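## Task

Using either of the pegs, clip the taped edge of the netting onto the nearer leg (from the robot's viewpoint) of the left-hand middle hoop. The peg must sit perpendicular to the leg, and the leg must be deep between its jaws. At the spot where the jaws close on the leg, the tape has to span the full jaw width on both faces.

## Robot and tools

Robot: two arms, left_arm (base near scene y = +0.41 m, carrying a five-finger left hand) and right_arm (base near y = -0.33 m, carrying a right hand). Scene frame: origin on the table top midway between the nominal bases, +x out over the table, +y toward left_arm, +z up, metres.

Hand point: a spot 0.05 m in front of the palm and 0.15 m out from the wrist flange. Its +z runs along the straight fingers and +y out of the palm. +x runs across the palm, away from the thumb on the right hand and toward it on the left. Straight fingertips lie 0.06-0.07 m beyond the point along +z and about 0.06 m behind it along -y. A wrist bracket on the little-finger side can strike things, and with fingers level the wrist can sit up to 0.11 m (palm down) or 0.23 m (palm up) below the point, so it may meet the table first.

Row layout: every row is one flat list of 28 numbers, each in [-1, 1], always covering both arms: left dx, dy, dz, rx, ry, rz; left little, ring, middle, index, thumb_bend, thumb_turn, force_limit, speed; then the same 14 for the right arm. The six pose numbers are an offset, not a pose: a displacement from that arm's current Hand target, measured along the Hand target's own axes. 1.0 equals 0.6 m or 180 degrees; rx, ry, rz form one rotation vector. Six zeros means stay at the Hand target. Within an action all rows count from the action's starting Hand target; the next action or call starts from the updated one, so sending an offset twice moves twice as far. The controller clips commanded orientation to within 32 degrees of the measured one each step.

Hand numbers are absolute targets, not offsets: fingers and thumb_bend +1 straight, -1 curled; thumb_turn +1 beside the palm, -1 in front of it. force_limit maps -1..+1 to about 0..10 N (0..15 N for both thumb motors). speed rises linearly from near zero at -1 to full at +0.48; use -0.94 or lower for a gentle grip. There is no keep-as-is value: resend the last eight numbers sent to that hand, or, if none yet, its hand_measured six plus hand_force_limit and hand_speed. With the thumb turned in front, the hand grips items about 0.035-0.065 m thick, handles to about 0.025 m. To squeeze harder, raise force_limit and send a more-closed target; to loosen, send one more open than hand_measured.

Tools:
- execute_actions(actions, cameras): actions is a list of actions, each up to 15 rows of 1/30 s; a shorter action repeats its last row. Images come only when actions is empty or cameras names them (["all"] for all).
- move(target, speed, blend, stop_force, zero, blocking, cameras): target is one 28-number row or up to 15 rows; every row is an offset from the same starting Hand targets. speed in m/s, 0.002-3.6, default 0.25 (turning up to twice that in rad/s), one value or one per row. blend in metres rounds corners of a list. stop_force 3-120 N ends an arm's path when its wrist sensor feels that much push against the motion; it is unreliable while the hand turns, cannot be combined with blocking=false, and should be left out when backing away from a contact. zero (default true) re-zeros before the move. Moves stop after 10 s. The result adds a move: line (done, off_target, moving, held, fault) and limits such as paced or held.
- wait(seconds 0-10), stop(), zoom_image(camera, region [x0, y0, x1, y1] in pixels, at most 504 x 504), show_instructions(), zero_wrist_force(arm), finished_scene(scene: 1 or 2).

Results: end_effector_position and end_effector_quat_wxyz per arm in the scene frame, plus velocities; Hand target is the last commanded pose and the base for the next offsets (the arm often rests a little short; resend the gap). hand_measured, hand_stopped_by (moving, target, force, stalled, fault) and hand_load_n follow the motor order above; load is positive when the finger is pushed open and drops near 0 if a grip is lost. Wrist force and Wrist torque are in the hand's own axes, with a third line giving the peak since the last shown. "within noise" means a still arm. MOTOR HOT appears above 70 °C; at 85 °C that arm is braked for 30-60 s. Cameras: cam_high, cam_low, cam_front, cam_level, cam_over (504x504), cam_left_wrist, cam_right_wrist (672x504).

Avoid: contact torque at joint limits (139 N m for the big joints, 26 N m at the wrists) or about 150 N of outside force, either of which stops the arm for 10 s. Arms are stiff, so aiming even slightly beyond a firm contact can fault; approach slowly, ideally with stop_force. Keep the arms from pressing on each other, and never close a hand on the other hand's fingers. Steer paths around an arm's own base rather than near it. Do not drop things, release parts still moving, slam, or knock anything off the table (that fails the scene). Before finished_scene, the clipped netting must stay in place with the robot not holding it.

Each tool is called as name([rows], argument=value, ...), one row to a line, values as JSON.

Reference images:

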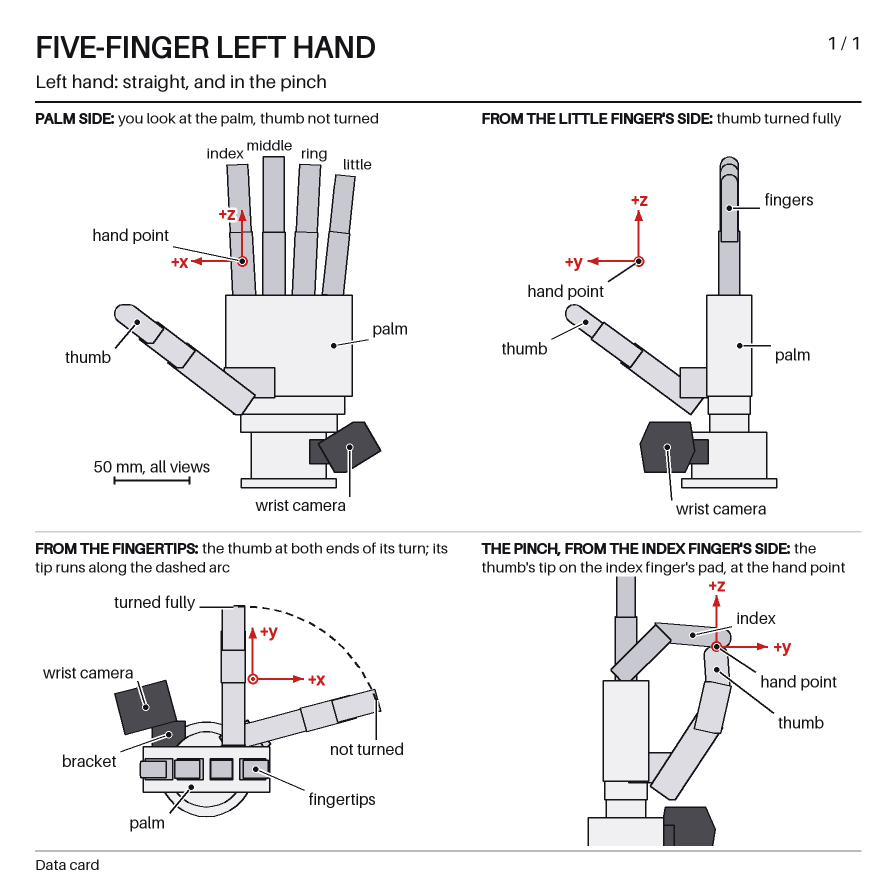

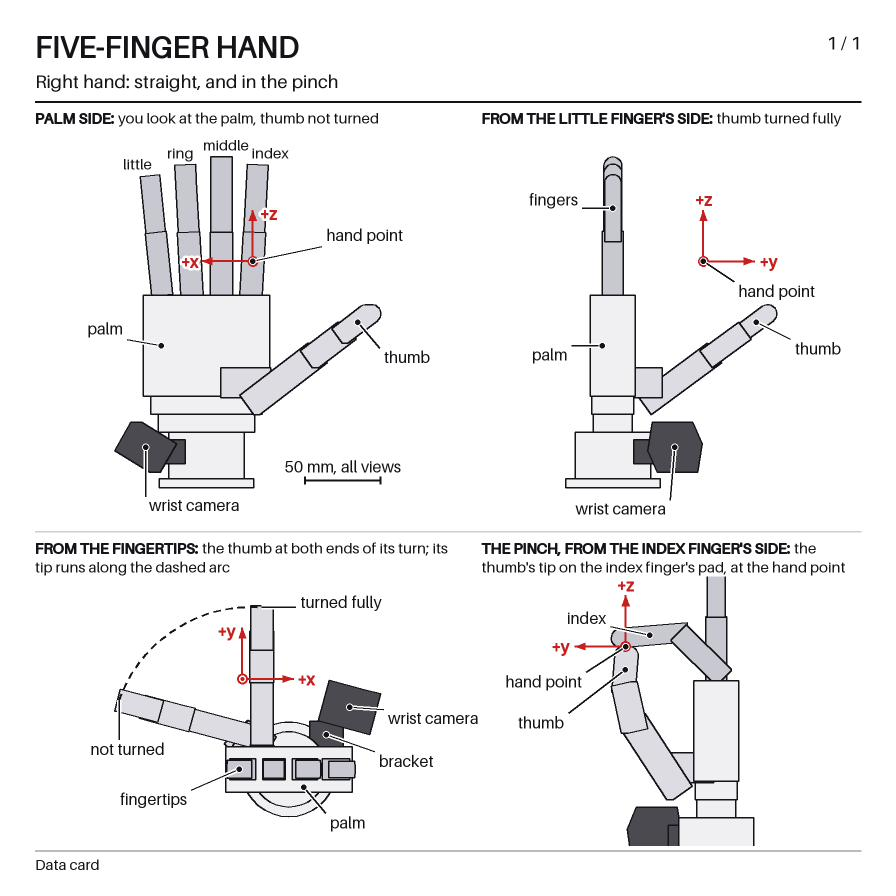

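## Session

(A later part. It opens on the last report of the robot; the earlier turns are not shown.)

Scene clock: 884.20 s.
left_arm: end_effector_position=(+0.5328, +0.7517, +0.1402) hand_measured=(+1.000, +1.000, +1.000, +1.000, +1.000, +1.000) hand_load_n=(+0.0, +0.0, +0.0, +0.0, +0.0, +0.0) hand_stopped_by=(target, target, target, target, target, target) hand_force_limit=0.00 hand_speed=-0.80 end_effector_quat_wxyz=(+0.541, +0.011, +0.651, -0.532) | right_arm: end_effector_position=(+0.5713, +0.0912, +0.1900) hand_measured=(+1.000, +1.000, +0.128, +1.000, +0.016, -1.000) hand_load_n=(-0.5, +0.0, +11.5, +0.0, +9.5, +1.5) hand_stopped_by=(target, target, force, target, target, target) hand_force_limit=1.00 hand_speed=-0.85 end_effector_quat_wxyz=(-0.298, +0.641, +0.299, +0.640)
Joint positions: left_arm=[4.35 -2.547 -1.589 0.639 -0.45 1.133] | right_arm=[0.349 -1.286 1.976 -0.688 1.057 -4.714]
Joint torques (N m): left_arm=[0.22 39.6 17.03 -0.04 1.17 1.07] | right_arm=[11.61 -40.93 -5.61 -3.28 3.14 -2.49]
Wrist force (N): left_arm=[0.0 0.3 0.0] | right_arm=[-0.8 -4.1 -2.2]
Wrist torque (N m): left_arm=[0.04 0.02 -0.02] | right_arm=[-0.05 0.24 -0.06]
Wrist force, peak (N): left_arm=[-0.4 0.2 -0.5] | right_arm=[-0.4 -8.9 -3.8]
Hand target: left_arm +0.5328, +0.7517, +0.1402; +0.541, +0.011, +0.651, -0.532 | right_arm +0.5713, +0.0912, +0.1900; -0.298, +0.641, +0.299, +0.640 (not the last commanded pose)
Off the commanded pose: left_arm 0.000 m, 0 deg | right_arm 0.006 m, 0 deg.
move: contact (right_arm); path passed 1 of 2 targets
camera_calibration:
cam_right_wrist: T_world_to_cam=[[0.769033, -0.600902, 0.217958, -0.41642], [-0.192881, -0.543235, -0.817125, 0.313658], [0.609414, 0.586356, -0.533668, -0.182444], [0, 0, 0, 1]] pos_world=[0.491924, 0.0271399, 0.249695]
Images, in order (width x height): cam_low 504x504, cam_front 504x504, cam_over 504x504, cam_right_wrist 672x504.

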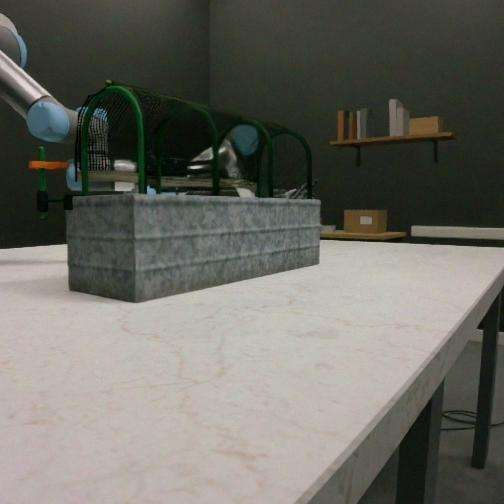

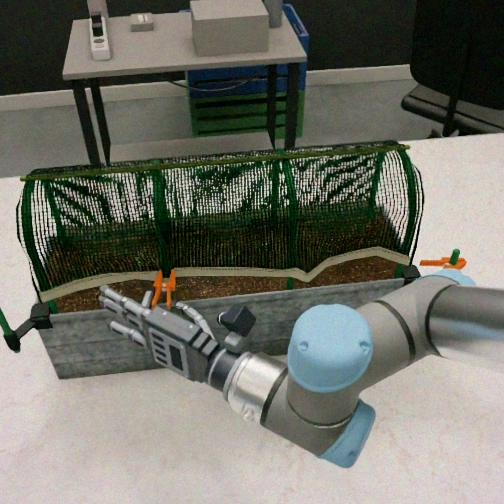

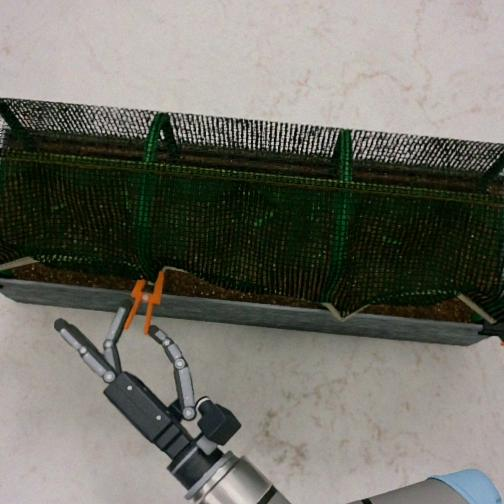

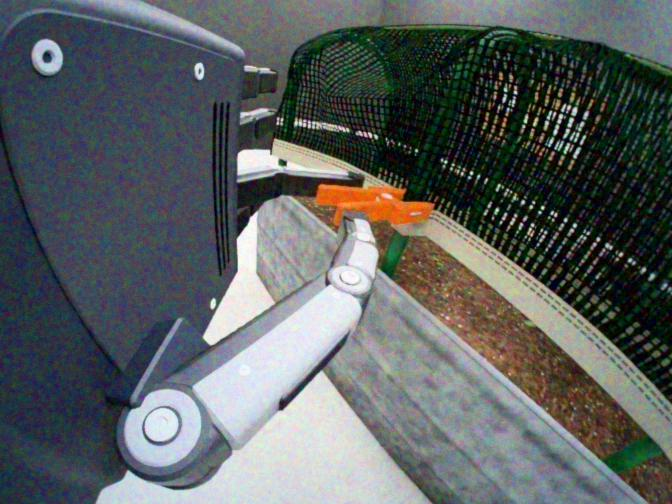

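move(target=[0,0,0,0,0,0,1,1,1,1,1,1,0.0,-0.8,0,-0.0333,-0.0155,0,0,0,1,1,-0.46,1,0.01,-1,1.0,-0.85], speed=0.04, cameras=["cam_right_wrist","cam_over","cam_front","cam_low"])

zoom_image(camera="cam_right_wrist", region=[360, 120, 520, 260])

zoom_image(camera="cam_over", region=[120, 250, 190, 340])

zoom_image(camera="cam_front", region=[130, 250, 220, 330])

zoom_image(camera="cam_low", region=[195, 165, 235, 200])

Scene clock: 924.17 s.
left_arm: end_effector_position=(+0.5328, +0.7517, +0.1402) hand_measured=(+1.000, +1.000, +1.000, +1.000, +1.000, +1.000) hand_load_n=(+0.0, +0.0, +0.0, +0.0, +0.0, +0.0) hand_stopped_by=(target, target, target, target, target, target) hand_force_limit=0.00 hand_speed=-0.80 end_effector_quat_wxyz=(+0.541, +0.011, +0.651, -0.532) | right_arm: end_effector_position=(+0.5502, +0.0969, +0.1900) hand_measured=(+1.000, +1.000, +0.128, +1.000, +0.016, -1.000) hand_load_n=(+0.0, +0.0, +13.0, +0.0, +10.5, +1.5) hand_stopped_by=(target, target, force, target, target, target) hand_force_limit=1.00 hand_speed=-0.85 end_effector_quat_wxyz=(-0.298, +0.641, +0.299, +0.640)
Joint positions: left_arm=[4.35 -2.547 -1.589 0.639 -0.45 1.133] | right_arm=[0.38 -1.313 2.013 -0.698 1.088 -4.714]
Joint torques (N m): left_arm=[-0.57 40.11 18.14 -0.11 1.23 0.91] | right_arm=[14.63 -40.22 -4.83 -2.95 2.08 1.67]
Wrist force (N): left_arm=[0.0 0.0 0.2] | right_arm=[-0.6 -0.2 -0.7]
Wrist torque (N m): left_arm=[-0.01 0.02 0.00] | right_arm=[-0.06 0.17 0.04]
Wrist force, peak (N): left_arm=[-0.3 0.1 -0.4] | right_arm=[-0.8 -4.5 -2.3]
Hand target: left_arm +0.5328, +0.7517, +0.1402; +0.541, +0.011, +0.651, -0.532 | right_arm +0.5500, +0.0970, +0.1900; -0.298, +0.641, +0.299, +0.640
Off the commanded pose: left_arm 0.000 m, 0 deg | right_arm 0.000 m, 0 deg.
move: done
camera_calibration:
cam_right_wrist: T_world_to_cam=[[0.768996, -0.600937, 0.21799, -0.396818], [-0.192915, -0.543267, -0.817096, 0.31264], [0.60945, 0.58629, -0.5337, -0.172877], [0, 0, 0, 1]] pos_world=[0.470824, 0.0327402, 0.249695]
Images, in order (width x height): cam_low 504x504, cam_front 504x504, cam_over 504x504, cam_right_wrist 672x504.

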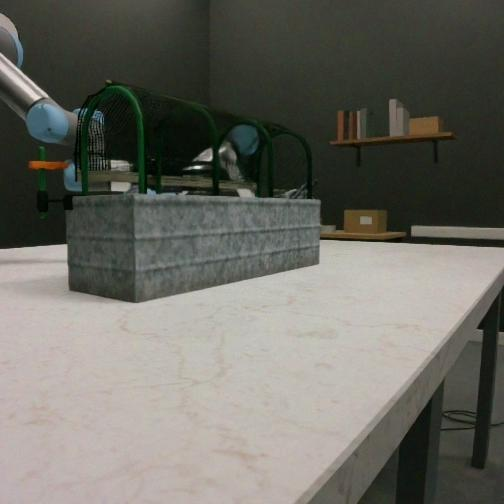

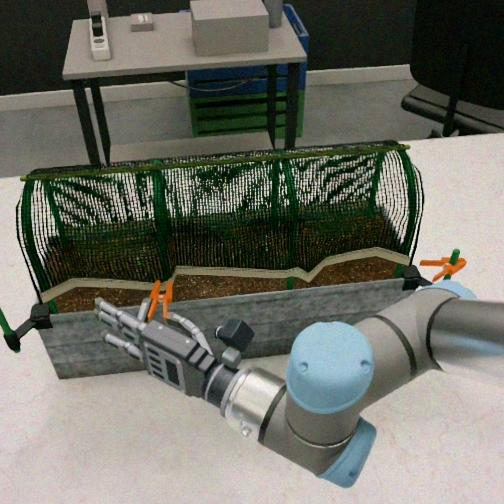

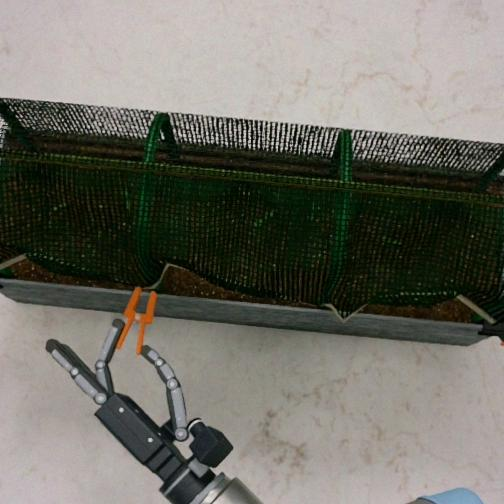

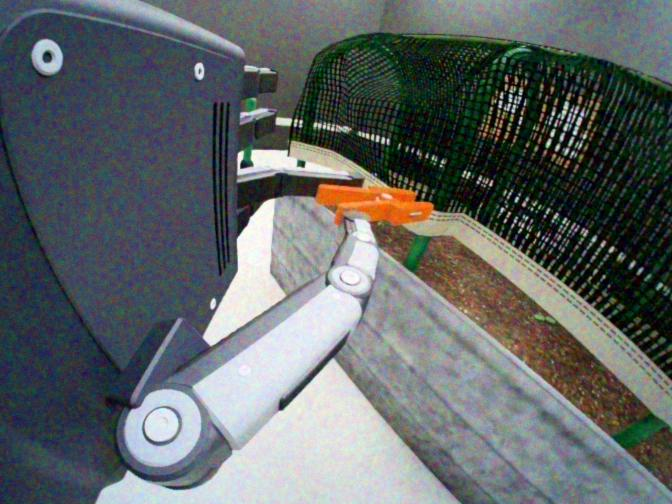

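Scaled by 3.150 from the camera's 672x504 image, which has a finer 960x720 frame.

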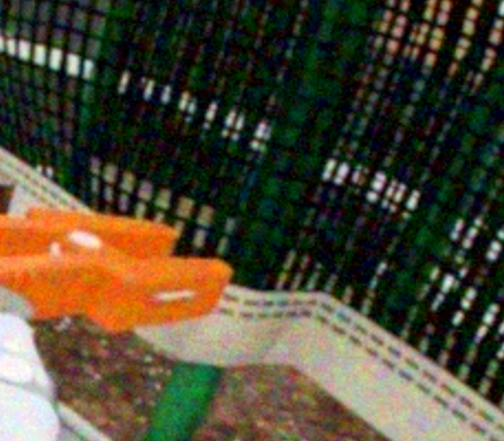

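Scaled by 5.600.

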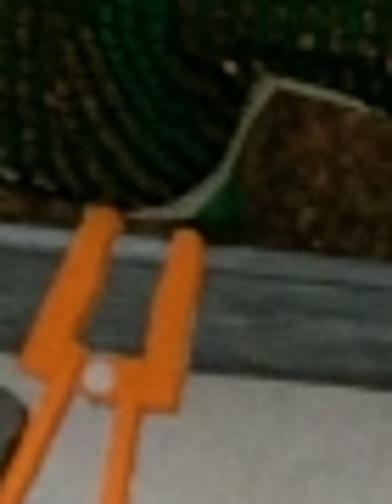

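Scaled by 5.600.

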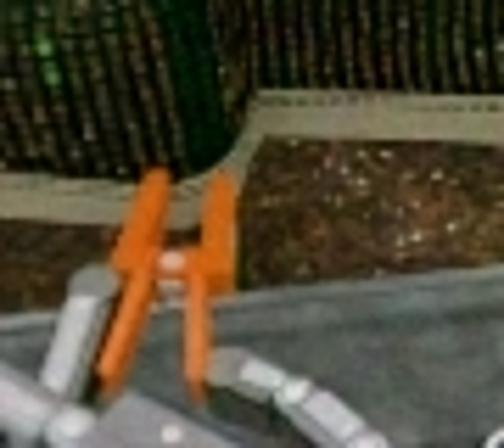

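Scaled by 12.600.

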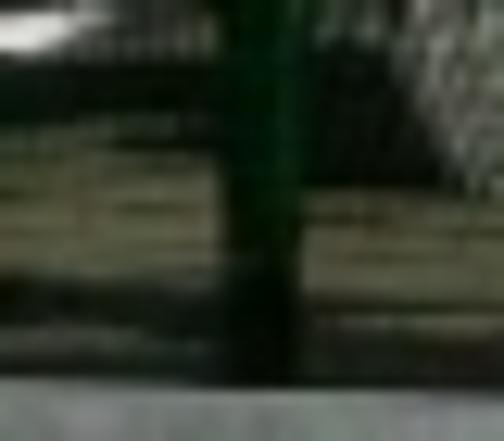

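move(target=[0,0,0,0,0,0,1,1,1,1,1,1,0.0,-0.8,-0.0100,0,0,0,0,0,1,1,-0.46,1,0.01,-1,1.0,-0.85], speed=0.04, cameras=["cam_right_wrist","cam_front","cam_low"])

zoom_image(camera="cam_right_wrist", region=[360, 120, 520, 260])

zoom_image(camera="cam_front", region=[130, 250, 220, 330])

zoom_image(camera="cam_low", region=[195, 165, 235, 200])

Scene clock: 937.50 s.
left_arm: end_effector_position=(+0.5328, +0.7517, +0.1402) hand_measured=(+1.000, +1.000, +1.000, +1.000, +1.000, +1.000) hand_load_n=(+0.0, +0.0, +0.0, +0.0, +0.0, +0.0) hand_stopped_by=(target, target, target, target, target, target) hand_force_limit=0.00 hand_speed=-0.80 end_effector_quat_wxyz=(+0.541, +0.011, +0.651, -0.532) | right_arm: end_effector_position=(+0.5500, +0.0970, +0.1841) hand_measured=(+1.000, +1.000, +0.128, +1.000, +0.016, -1.000) hand_load_n=(+0.0, -0.5, +13.0, +0.0, +10.5, +1.5) hand_stopped_by=(target, target, force, target, target, target) hand_force_limit=1.00 hand_speed=-0.85 end_effector_quat_wxyz=(-0.298, +0.641, +0.299, +0.640)
Joint positions: left_arm=[4.35 -2.547 -1.589 0.639 -0.45 1.133] | right_arm=[0.38 -1.303 2.019 -0.714 1.089 -4.714]
Joint torques (N m): left_arm=[0.2 39.29 18.43 -0.02 1.3 0.93] | right_arm=[11.45 -18.83 -4.22 -2.94 1.91 1.44]
Wrist force (N): left_arm=[0.1 0.1 0.2] | right_arm=[-0.6 -0.3 -0.7]
Wrist torque (N m): left_arm=[0.01 0.00 -0.01] | right_arm=[-0.09 0.19 0.03]
Wrist force, peak (N): left_arm=[0.0 0.2 -0.4] | right_arm=[-0.7 -0.3 -1.2]
Hand target: left_arm +0.5328, +0.7517, +0.1402; +0.541, +0.011, +0.651, -0.532 | right_arm +0.5500, +0.0970, +0.1840; -0.298, +0.641, +0.299, +0.640
Off the commanded pose: left_arm 0.000 m, 0 deg | right_arm 0.000 m, 0 deg.
move: done
camera_calibration:
cam_right_wrist: T_world_to_cam=[[0.769031, -0.600931, 0.217883, -0.395309], [-0.19299, -0.543236, -0.817098, 0.307871], [0.609381, 0.586325, -0.533739, -0.175921], [0, 0, 0, 1]] pos_world=[0.470624, 0.0328401, 0.243796]
Images, in order (width x height): cam_low 504x504, cam_front 504x504, cam_right_wrist 672x504.

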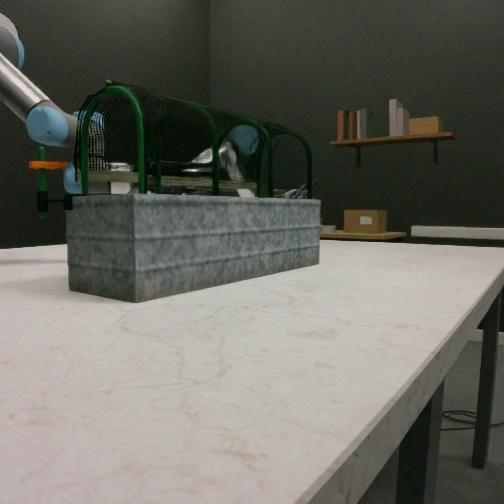

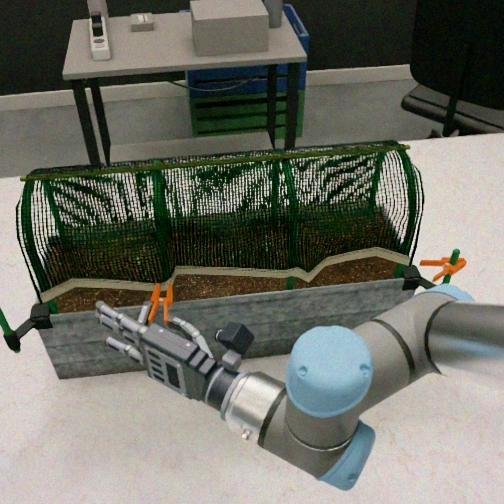

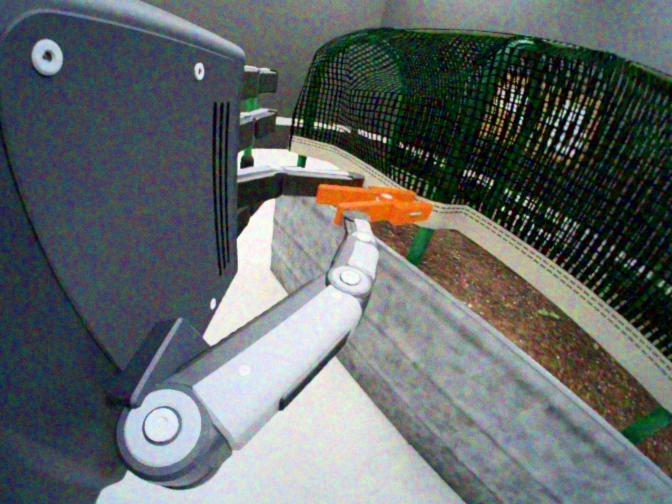

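Scaled by 3.150 from the camera's 672x504 image, which has a finer 960x720 frame.

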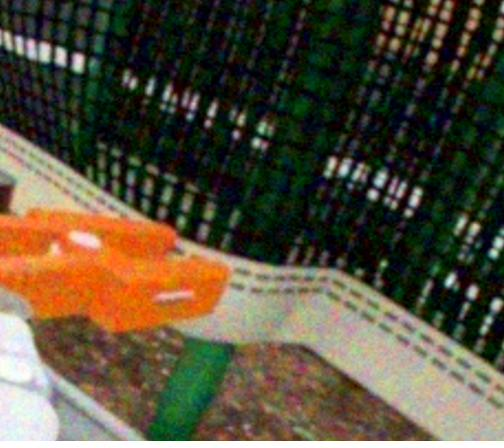

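Scaled by 5.600.

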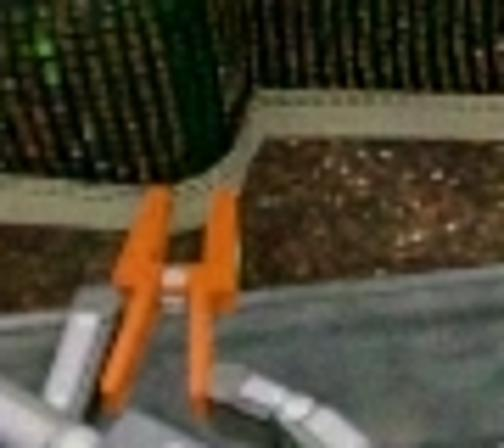

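Scaled by 12.600.

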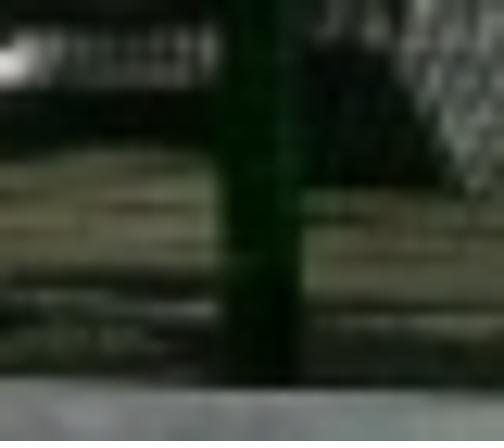

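move(target=[0,0,0,0,0,0,1,1,1,1,1,1,0.0,-0.8,-0.0117,0,0,0,0,0,1,1,-0.46,1,0.01,-1,1.0,-0.85], speed=0.04, cameras=["cam_right_wrist","cam_front","cam_low"])

zoom_image(camera="cam_right_wrist", region=[360, 120, 520, 260])

zoom_image(camera="cam_front", region=[130, 250, 220, 330])

zoom_image(camera="cam_low", region=[195, 165, 235, 200])

Scene clock: 953.47 s.
left_arm: end_effector_position=(+0.5328, +0.7517, +0.1402) hand_measured=(+1.000, +1.000, +1.000, +1.000, +1.000, +1.000) hand_load_n=(+0.0, +0.0, +0.0, +0.0, +0.0, +0.0) hand_stopped_by=(target, target, target, target, target, target) hand_force_limit=0.00 hand_speed=-0.80 end_effector_quat_wxyz=(+0.541, +0.011, +0.651, -0.532) | right_arm: end_effector_position=(+0.5500, +0.0970, +0.1771) hand_measured=(+1.000, +1.000, +0.128, +1.000, +0.016, -1.000) hand_load_n=(+0.0, +0.0, +13.0, +0.0, +11.0, +1.5) hand_stopped_by=(target, target, force, target, target, target) hand_force_limit=1.00 hand_speed=-0.85 end_effector_quat_wxyz=(-0.298, +0.641, +0.299, +0.640)
Joint positions: left_arm=[4.35 -2.547 -1.589 0.639 -0.45 1.133] | right_arm=[0.38 -1.291 2.026 -0.733 1.089 -4.714]
Joint torques (N m): left_arm=[-0.44 39.57 18.65 0.05 1.18 1.07] | right_arm=[-6.4 -20.03 -3.81 -3.05 -1.37 0.09]
Wrist force (N): left_arm=[-0.2 0.2 0.0] | right_arm=[-0.5 -0.1 -0.6]
Wrist torque (N m): left_arm=[0.03 0.04 -0.03] | right_arm=[-0.07 0.16 0.04]
Wrist force, peak (N): left_arm=[0.2 0.2 -0.4] | right_arm=[-0.8 -0.4 -1.0]
Hand target: left_arm +0.5328, +0.7517, +0.1402; +0.541, +0.011, +0.651, -0.532 | right_arm +0.5500, +0.0969, +0.1769; -0.298, +0.641, +0.299, +0.640
Off the commanded pose: left_arm 0.000 m, 0 deg | right_arm 0.000 m, 0 deg.
move: done
camera_calibration:
cam_right_wrist: T_world_to_cam=[[0.769031, -0.600931, 0.217883, -0.393784], [-0.19299, -0.543236, -0.817098, 0.302151], [0.609381, 0.586325, -0.533739, -0.179657], [0, 0, 0, 1]] pos_world=[0.470624, 0.0328401, 0.236796]
Images, in order (width x height): cam_low 504x504, cam_front 504x504, cam_right_wrist 672x504.

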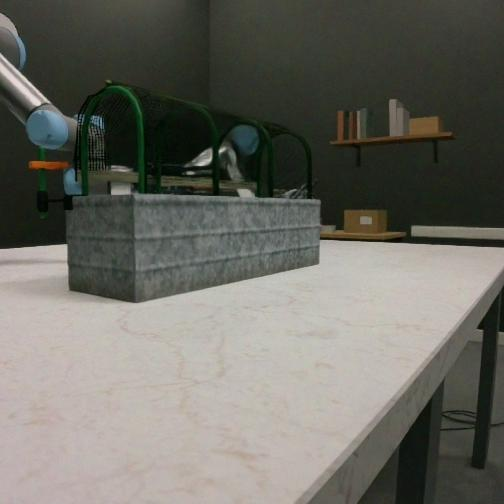

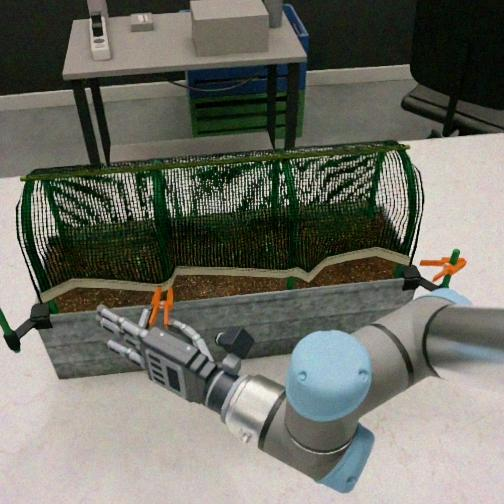

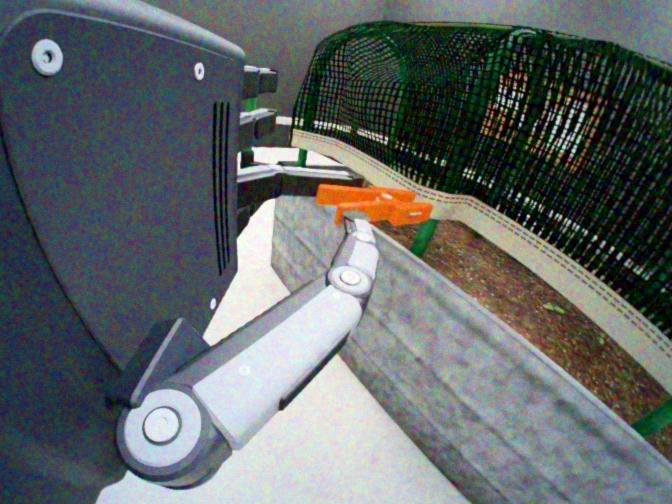

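Scaled by 3.150 from the camera's 672x504 image, which has a finer 960x720 frame.

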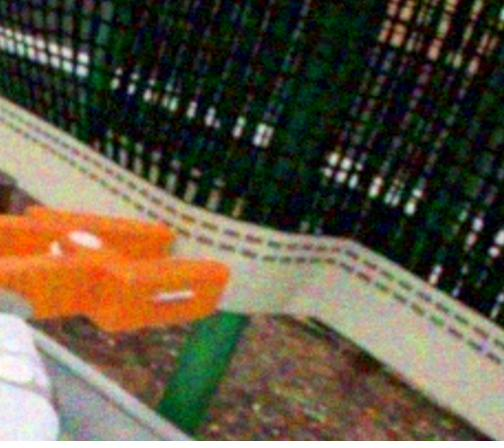

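Scaled by 5.600.

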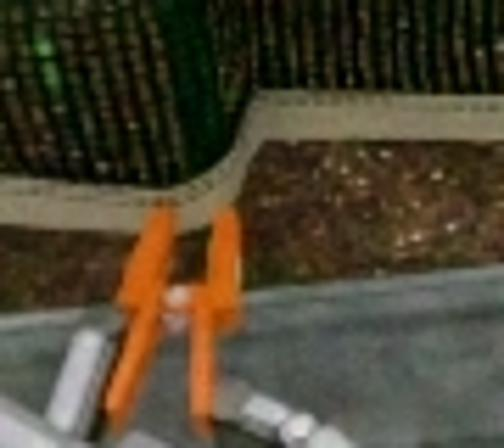

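Scaled by 12.600.

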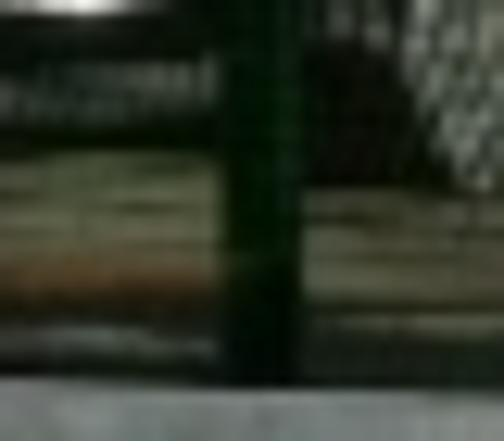

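zoom_image(camera="cam_front", region=[145, 255, 195, 305])

zoom_image(camera="cam_right_wrist", region=[380, 170, 480, 260])

Scaled by 10.080.

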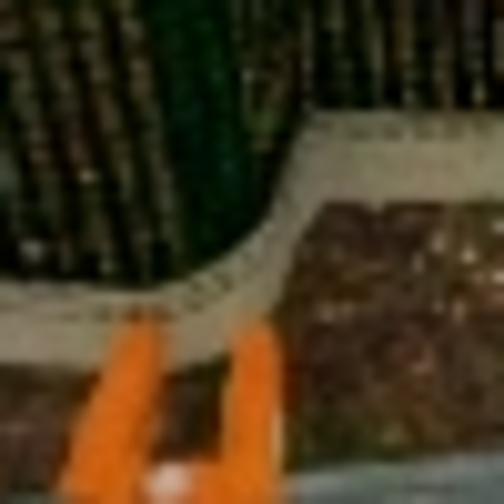

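Scaled by 5.040 from the camera's 672x504 image, which has a finer 960x720 frame.

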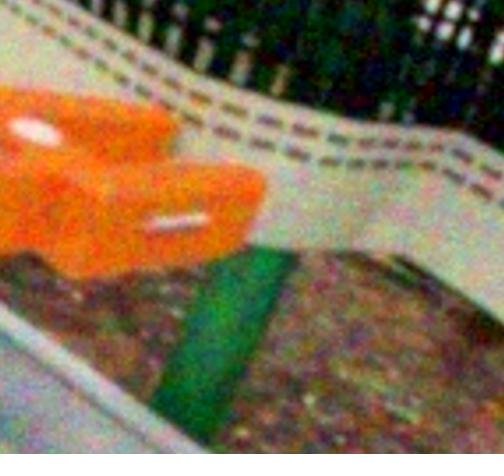

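move([
  [0,0,0,0,0,0,1,1,1,1,1,1,0.0,-0.8,0.001,0.0094,-0.0006,0,0,0,1,1,-0.46,1,0.01,-1,1.0,-0.85],
  [0,0,0,0,0,0,1,1,1,1,1,1,0.0,-0.8,0.001,0.0502,0.0184,0,0,0,1,1,-0.46,1,0.01,-1,1.0,-0.85],
], speed=0.02, stop_force=9, cameras=["cam_right_wrist","cam_over","cam_front","cam_low"])

zoom_image(camera="cam_right_wrist", region=[370, 160, 470, 250])

zoom_image(camera="cam_over", region=[120, 250, 190, 340])

zoom_image(camera="cam_front", region=[145, 255, 195, 305])

zoom_image(camera="cam_low", region=[195, 165, 235, 200])

Scene clock: 1000.93 s.
left_arm: end_effector_position=(+0.5328, +0.7517, +0.1402) hand_measured=(+1.000, +1.000, +1.000, +1.000, +1.000, +1.000) hand_load_n=(+0.0, +0.0, +0.0, +0.0, +0.0, +0.0) hand_stopped_by=(target, target, target, target, target, target) hand_force_limit=0.00 hand_speed=-0.80 end_effector_quat_wxyz=(+0.541, +0.011, +0.651, -0.532) | right_arm: end_effector_position=(+0.5695, +0.0889, +0.1775) hand_measured=(+1.000, +1.000, +0.128, +1.000, +0.016, -1.000) hand_load_n=(+0.0, +0.0, +17.5, +0.0, +10.5, +1.5) hand_stopped_by=(target, target, force, target, target, target) hand_force_limit=1.00 hand_speed=-0.85 end_effector_quat_wxyz=(-0.298, +0.641, +0.299, +0.640)
Joint positions: left_arm=[4.35 -2.547 -1.589 0.639 -0.45 1.133] | right_arm=[0.345 -1.272 1.997 -0.724 1.053 -4.714]
Joint torques (N m): left_arm=[-0.24 38.47 18.78 0.01 1.21 1.01] | right_arm=[9.88 -41.47 -5.02 -2.98 3.81 -2.35]
Wrist force (N): left_arm=[0.0 0.2 0.0] | right_arm=[-0.6 -5.7 0.9]
Wrist torque (N m): left_arm=[0.02 0.01 -0.01] | right_arm=[0.07 0.18 -0.10]
Wrist force, peak (N): left_arm=[-0.1 0.2 -0.4] | right_arm=[-0.4 -9.9 -1.3]
Hand target: left_arm +0.5328, +0.7517, +0.1402; +0.541, +0.011, +0.651, -0.532 | right_arm +0.5695, +0.0889, +0.1775; -0.298, +0.641, +0.299, +0.640 (not the last commanded pose)
Off the commanded pose: left_arm 0.000 m, 0 deg | right_arm 0.011 m, 0 deg.
move: contact (right_arm); path passed 1 of 2 targets
camera_calibration:
cam_right_wrist: T_world_to_cam=[[0.769033, -0.600902, 0.217958, -0.413776], [-0.192881, -0.543235, -0.817125, 0.301875], [0.609414, 0.586356, -0.533668, -0.186558], [0, 0, 0, 1]] pos_world=[0.490124, 0.0247399, 0.237295]
Images, in order (width x height): cam_low 504x504, cam_front 504x504, cam_over 504x504, cam_right_wrist 672x504.

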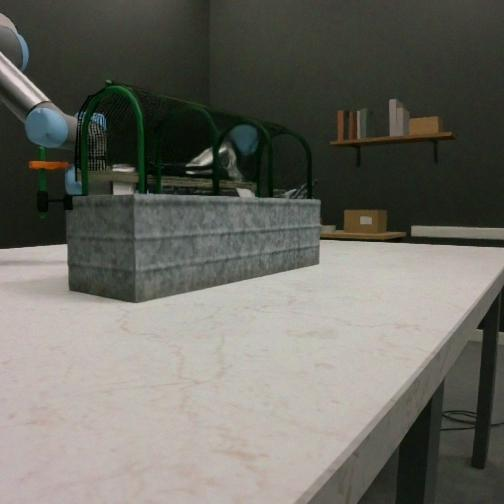

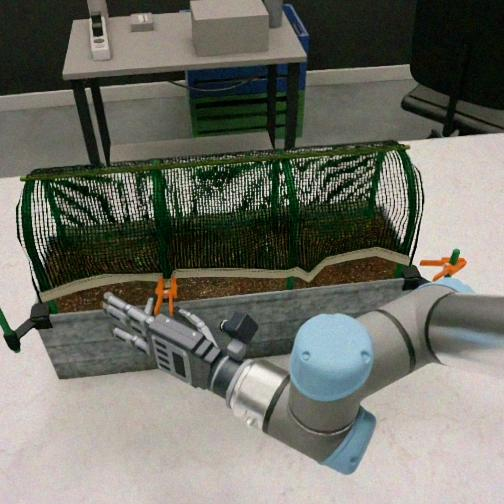

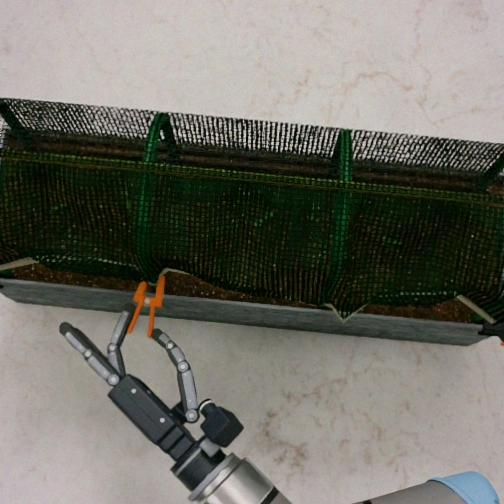

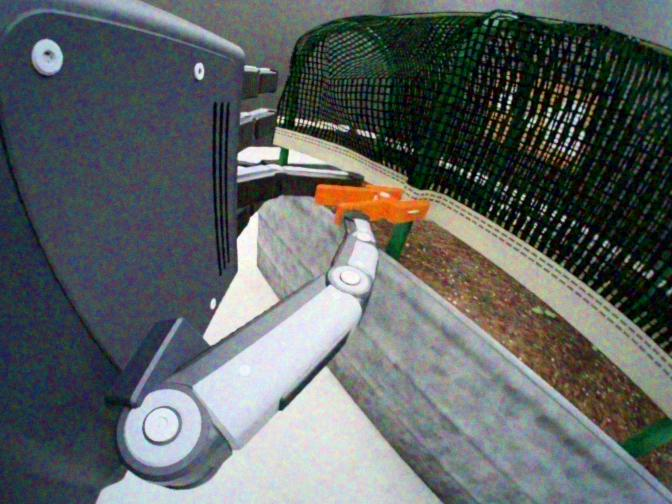

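Scaled by 5.040 from the camera's 672x504 image, which has a finer 960x720 frame.

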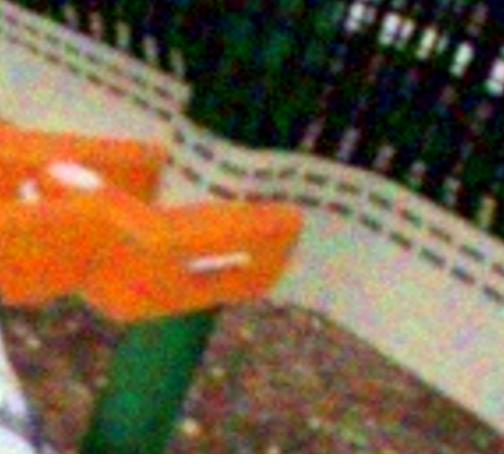

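Scaled by 5.600.

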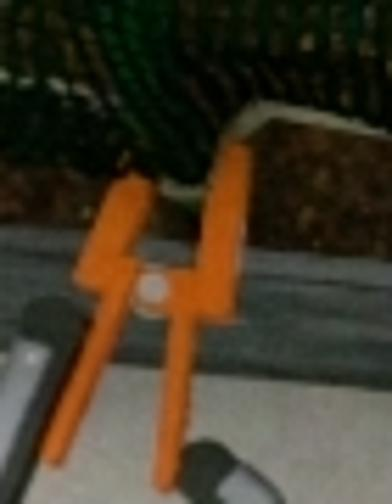

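Scaled by 10.080.

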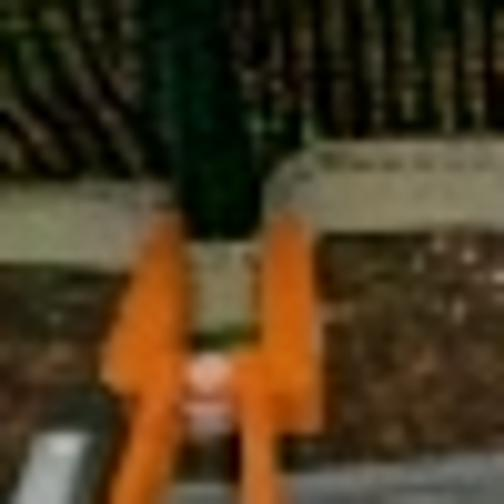

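Scaled by 12.600.

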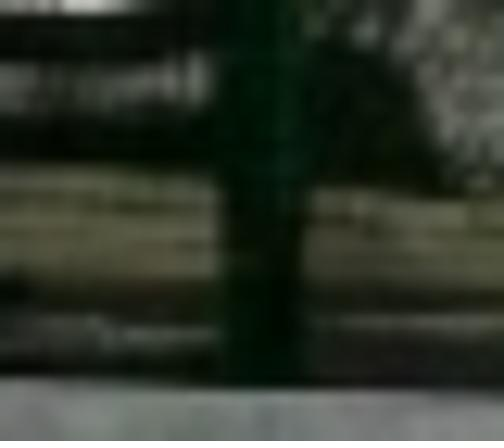

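move([
  [0,0,0,0,0,0,1,1,1,1,1,1,0.0,-0.8,0.0022,-0.0076,-0.0035,0,0,0,1,1,-0.46,1,0.01,-1,1.0,-0.85],
  [0,0,0,0,0,0,1,1,1,1,1,1,0.0,-0.8,0.0022,0.0227,0.0106,0,0,0,1,1,-0.46,1,0.01,-1,1.0,-0.85],
], speed=0.02, stop_force=13, cameras=["cam_right_wrist","cam_over","cam_front","cam_low"])

zoom_image(camera="cam_right_wrist", region=[370, 160, 470, 250])

zoom_image(camera="cam_over", region=[120, 250, 190, 340])

zoom_image(camera="cam_front", region=[145, 255, 195, 305])

Scene clock: 1023.93 s.
left_arm: end_effector_position=(+0.5328, +0.7517, +0.1402) hand_measured=(+1.000, +1.000, +1.000, +1.000, +1.000, +1.000) hand_load_n=(+0.0, +0.0, +0.0, +0.0, +0.0, +0.0) hand_stopped_by=(target, target, target, target, target, target) hand_force_limit=0.00 hand_speed=-0.80 end_effector_quat_wxyz=(+0.541, +0.011, +0.651, -0.532) | right_arm: end_effector_position=(+0.5783, +0.0865, +0.1789) hand_measured=(+1.000, +1.000, +0.128, +1.000, +0.014, -1.000) hand_load_n=(+0.0, +0.0, +18.0, +0.0, +6.0, +0.5) hand_stopped_by=(target, target, force, target, target, target) hand_force_limit=1.00 hand_speed=-0.85 end_effector_quat_wxyz=(-0.298, +0.641, +0.299, +0.640)
Joint positions: left_arm=[4.35 -2.547 -1.589 0.639 -0.45 1.133] | right_arm=[0.332 -1.263 1.98 -0.715 1.041 -4.714]
Joint torques (N m): left_arm=[0.2 38.13 18.68 -0.03 1.36 1] | right_arm=[5.49 -40.85 -7.16 -3.63 5.55 -1.19]
Wrist force (N): left_arm=[-0.1 0.0 0.1] | right_arm=[-0.3 -14.4 -3.5]
Wrist torque (N m): left_arm=[-0.01 0.03 -0.01] | right_arm=[0.08 0.24 -0.25]
Wrist force, peak (N): left_arm=[-0.5 0.1 -0.2] | right_arm=[-0.3 -20.6 -5.7]
Hand target: left_arm +0.5328, +0.7517, +0.1402; +0.541, +0.011, +0.651, -0.532 | right_arm +0.5783, +0.0865, +0.1789; -0.298, +0.641, +0.299, +0.640 (not the last commanded pose)
Off the commanded pose: left_arm 0.000 m, 0 deg | right_arm 0.006 m, 0 deg.
move: contact (right_arm); path passed 1 of 2 targets
camera_calibration:
cam_right_wrist: T_world_to_cam=[[0.769033, -0.600902, 0.217958, -0.422208], [-0.192881, -0.543235, -0.817125, 0.303385], [0.609414, 0.586356, -0.533668, -0.189878], [0, 0, 0, 1]] pos_world=[0.498924, 0.0224399, 0.238595]
Images, in order (width x height): cam_low 504x504, cam_front 504x504, cam_over 504x504, cam_right_wrist 672x504.

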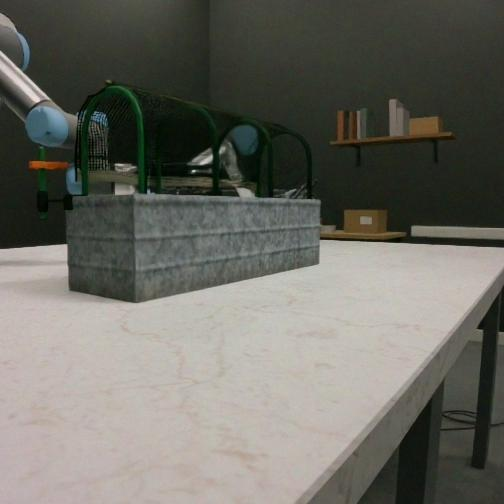

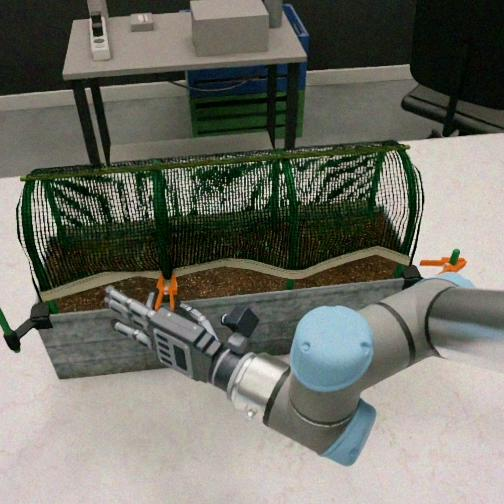

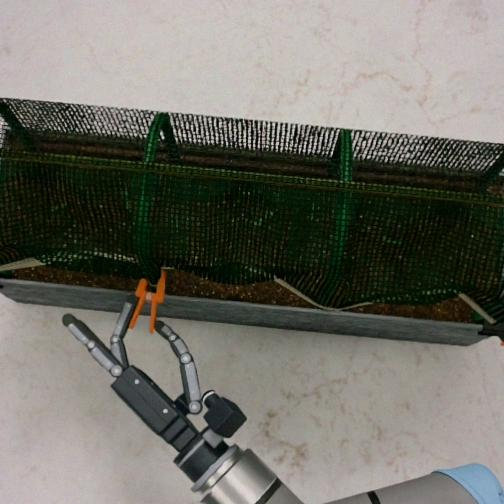

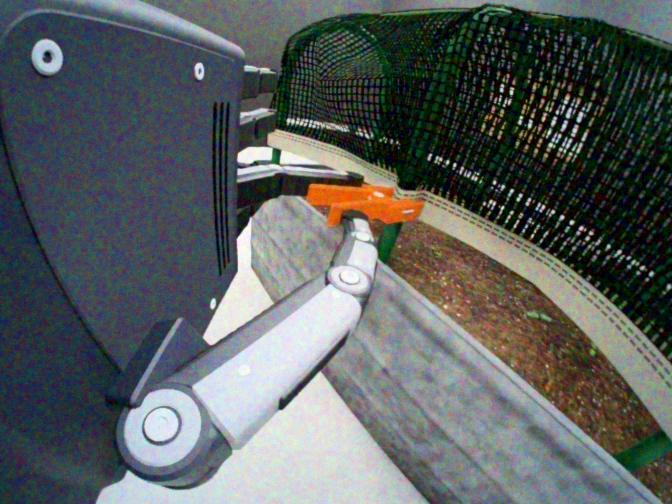

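Scaled by 5.040 from the camera's 672x504 image, which has a finer 960x720 frame.

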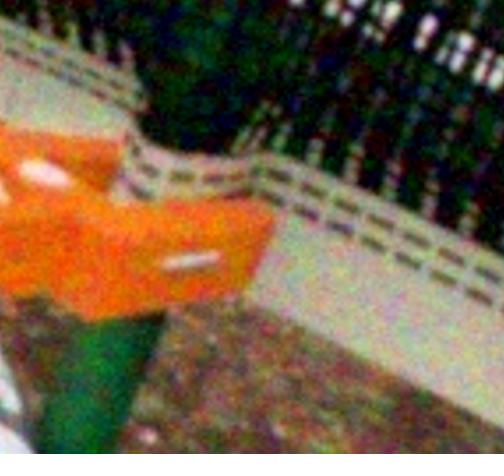

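Scaled by 5.600.

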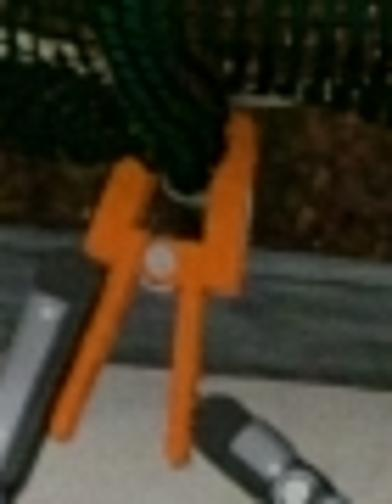

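Scaled by 10.080.

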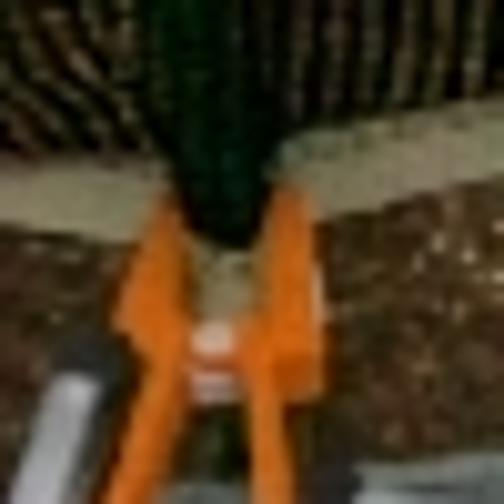

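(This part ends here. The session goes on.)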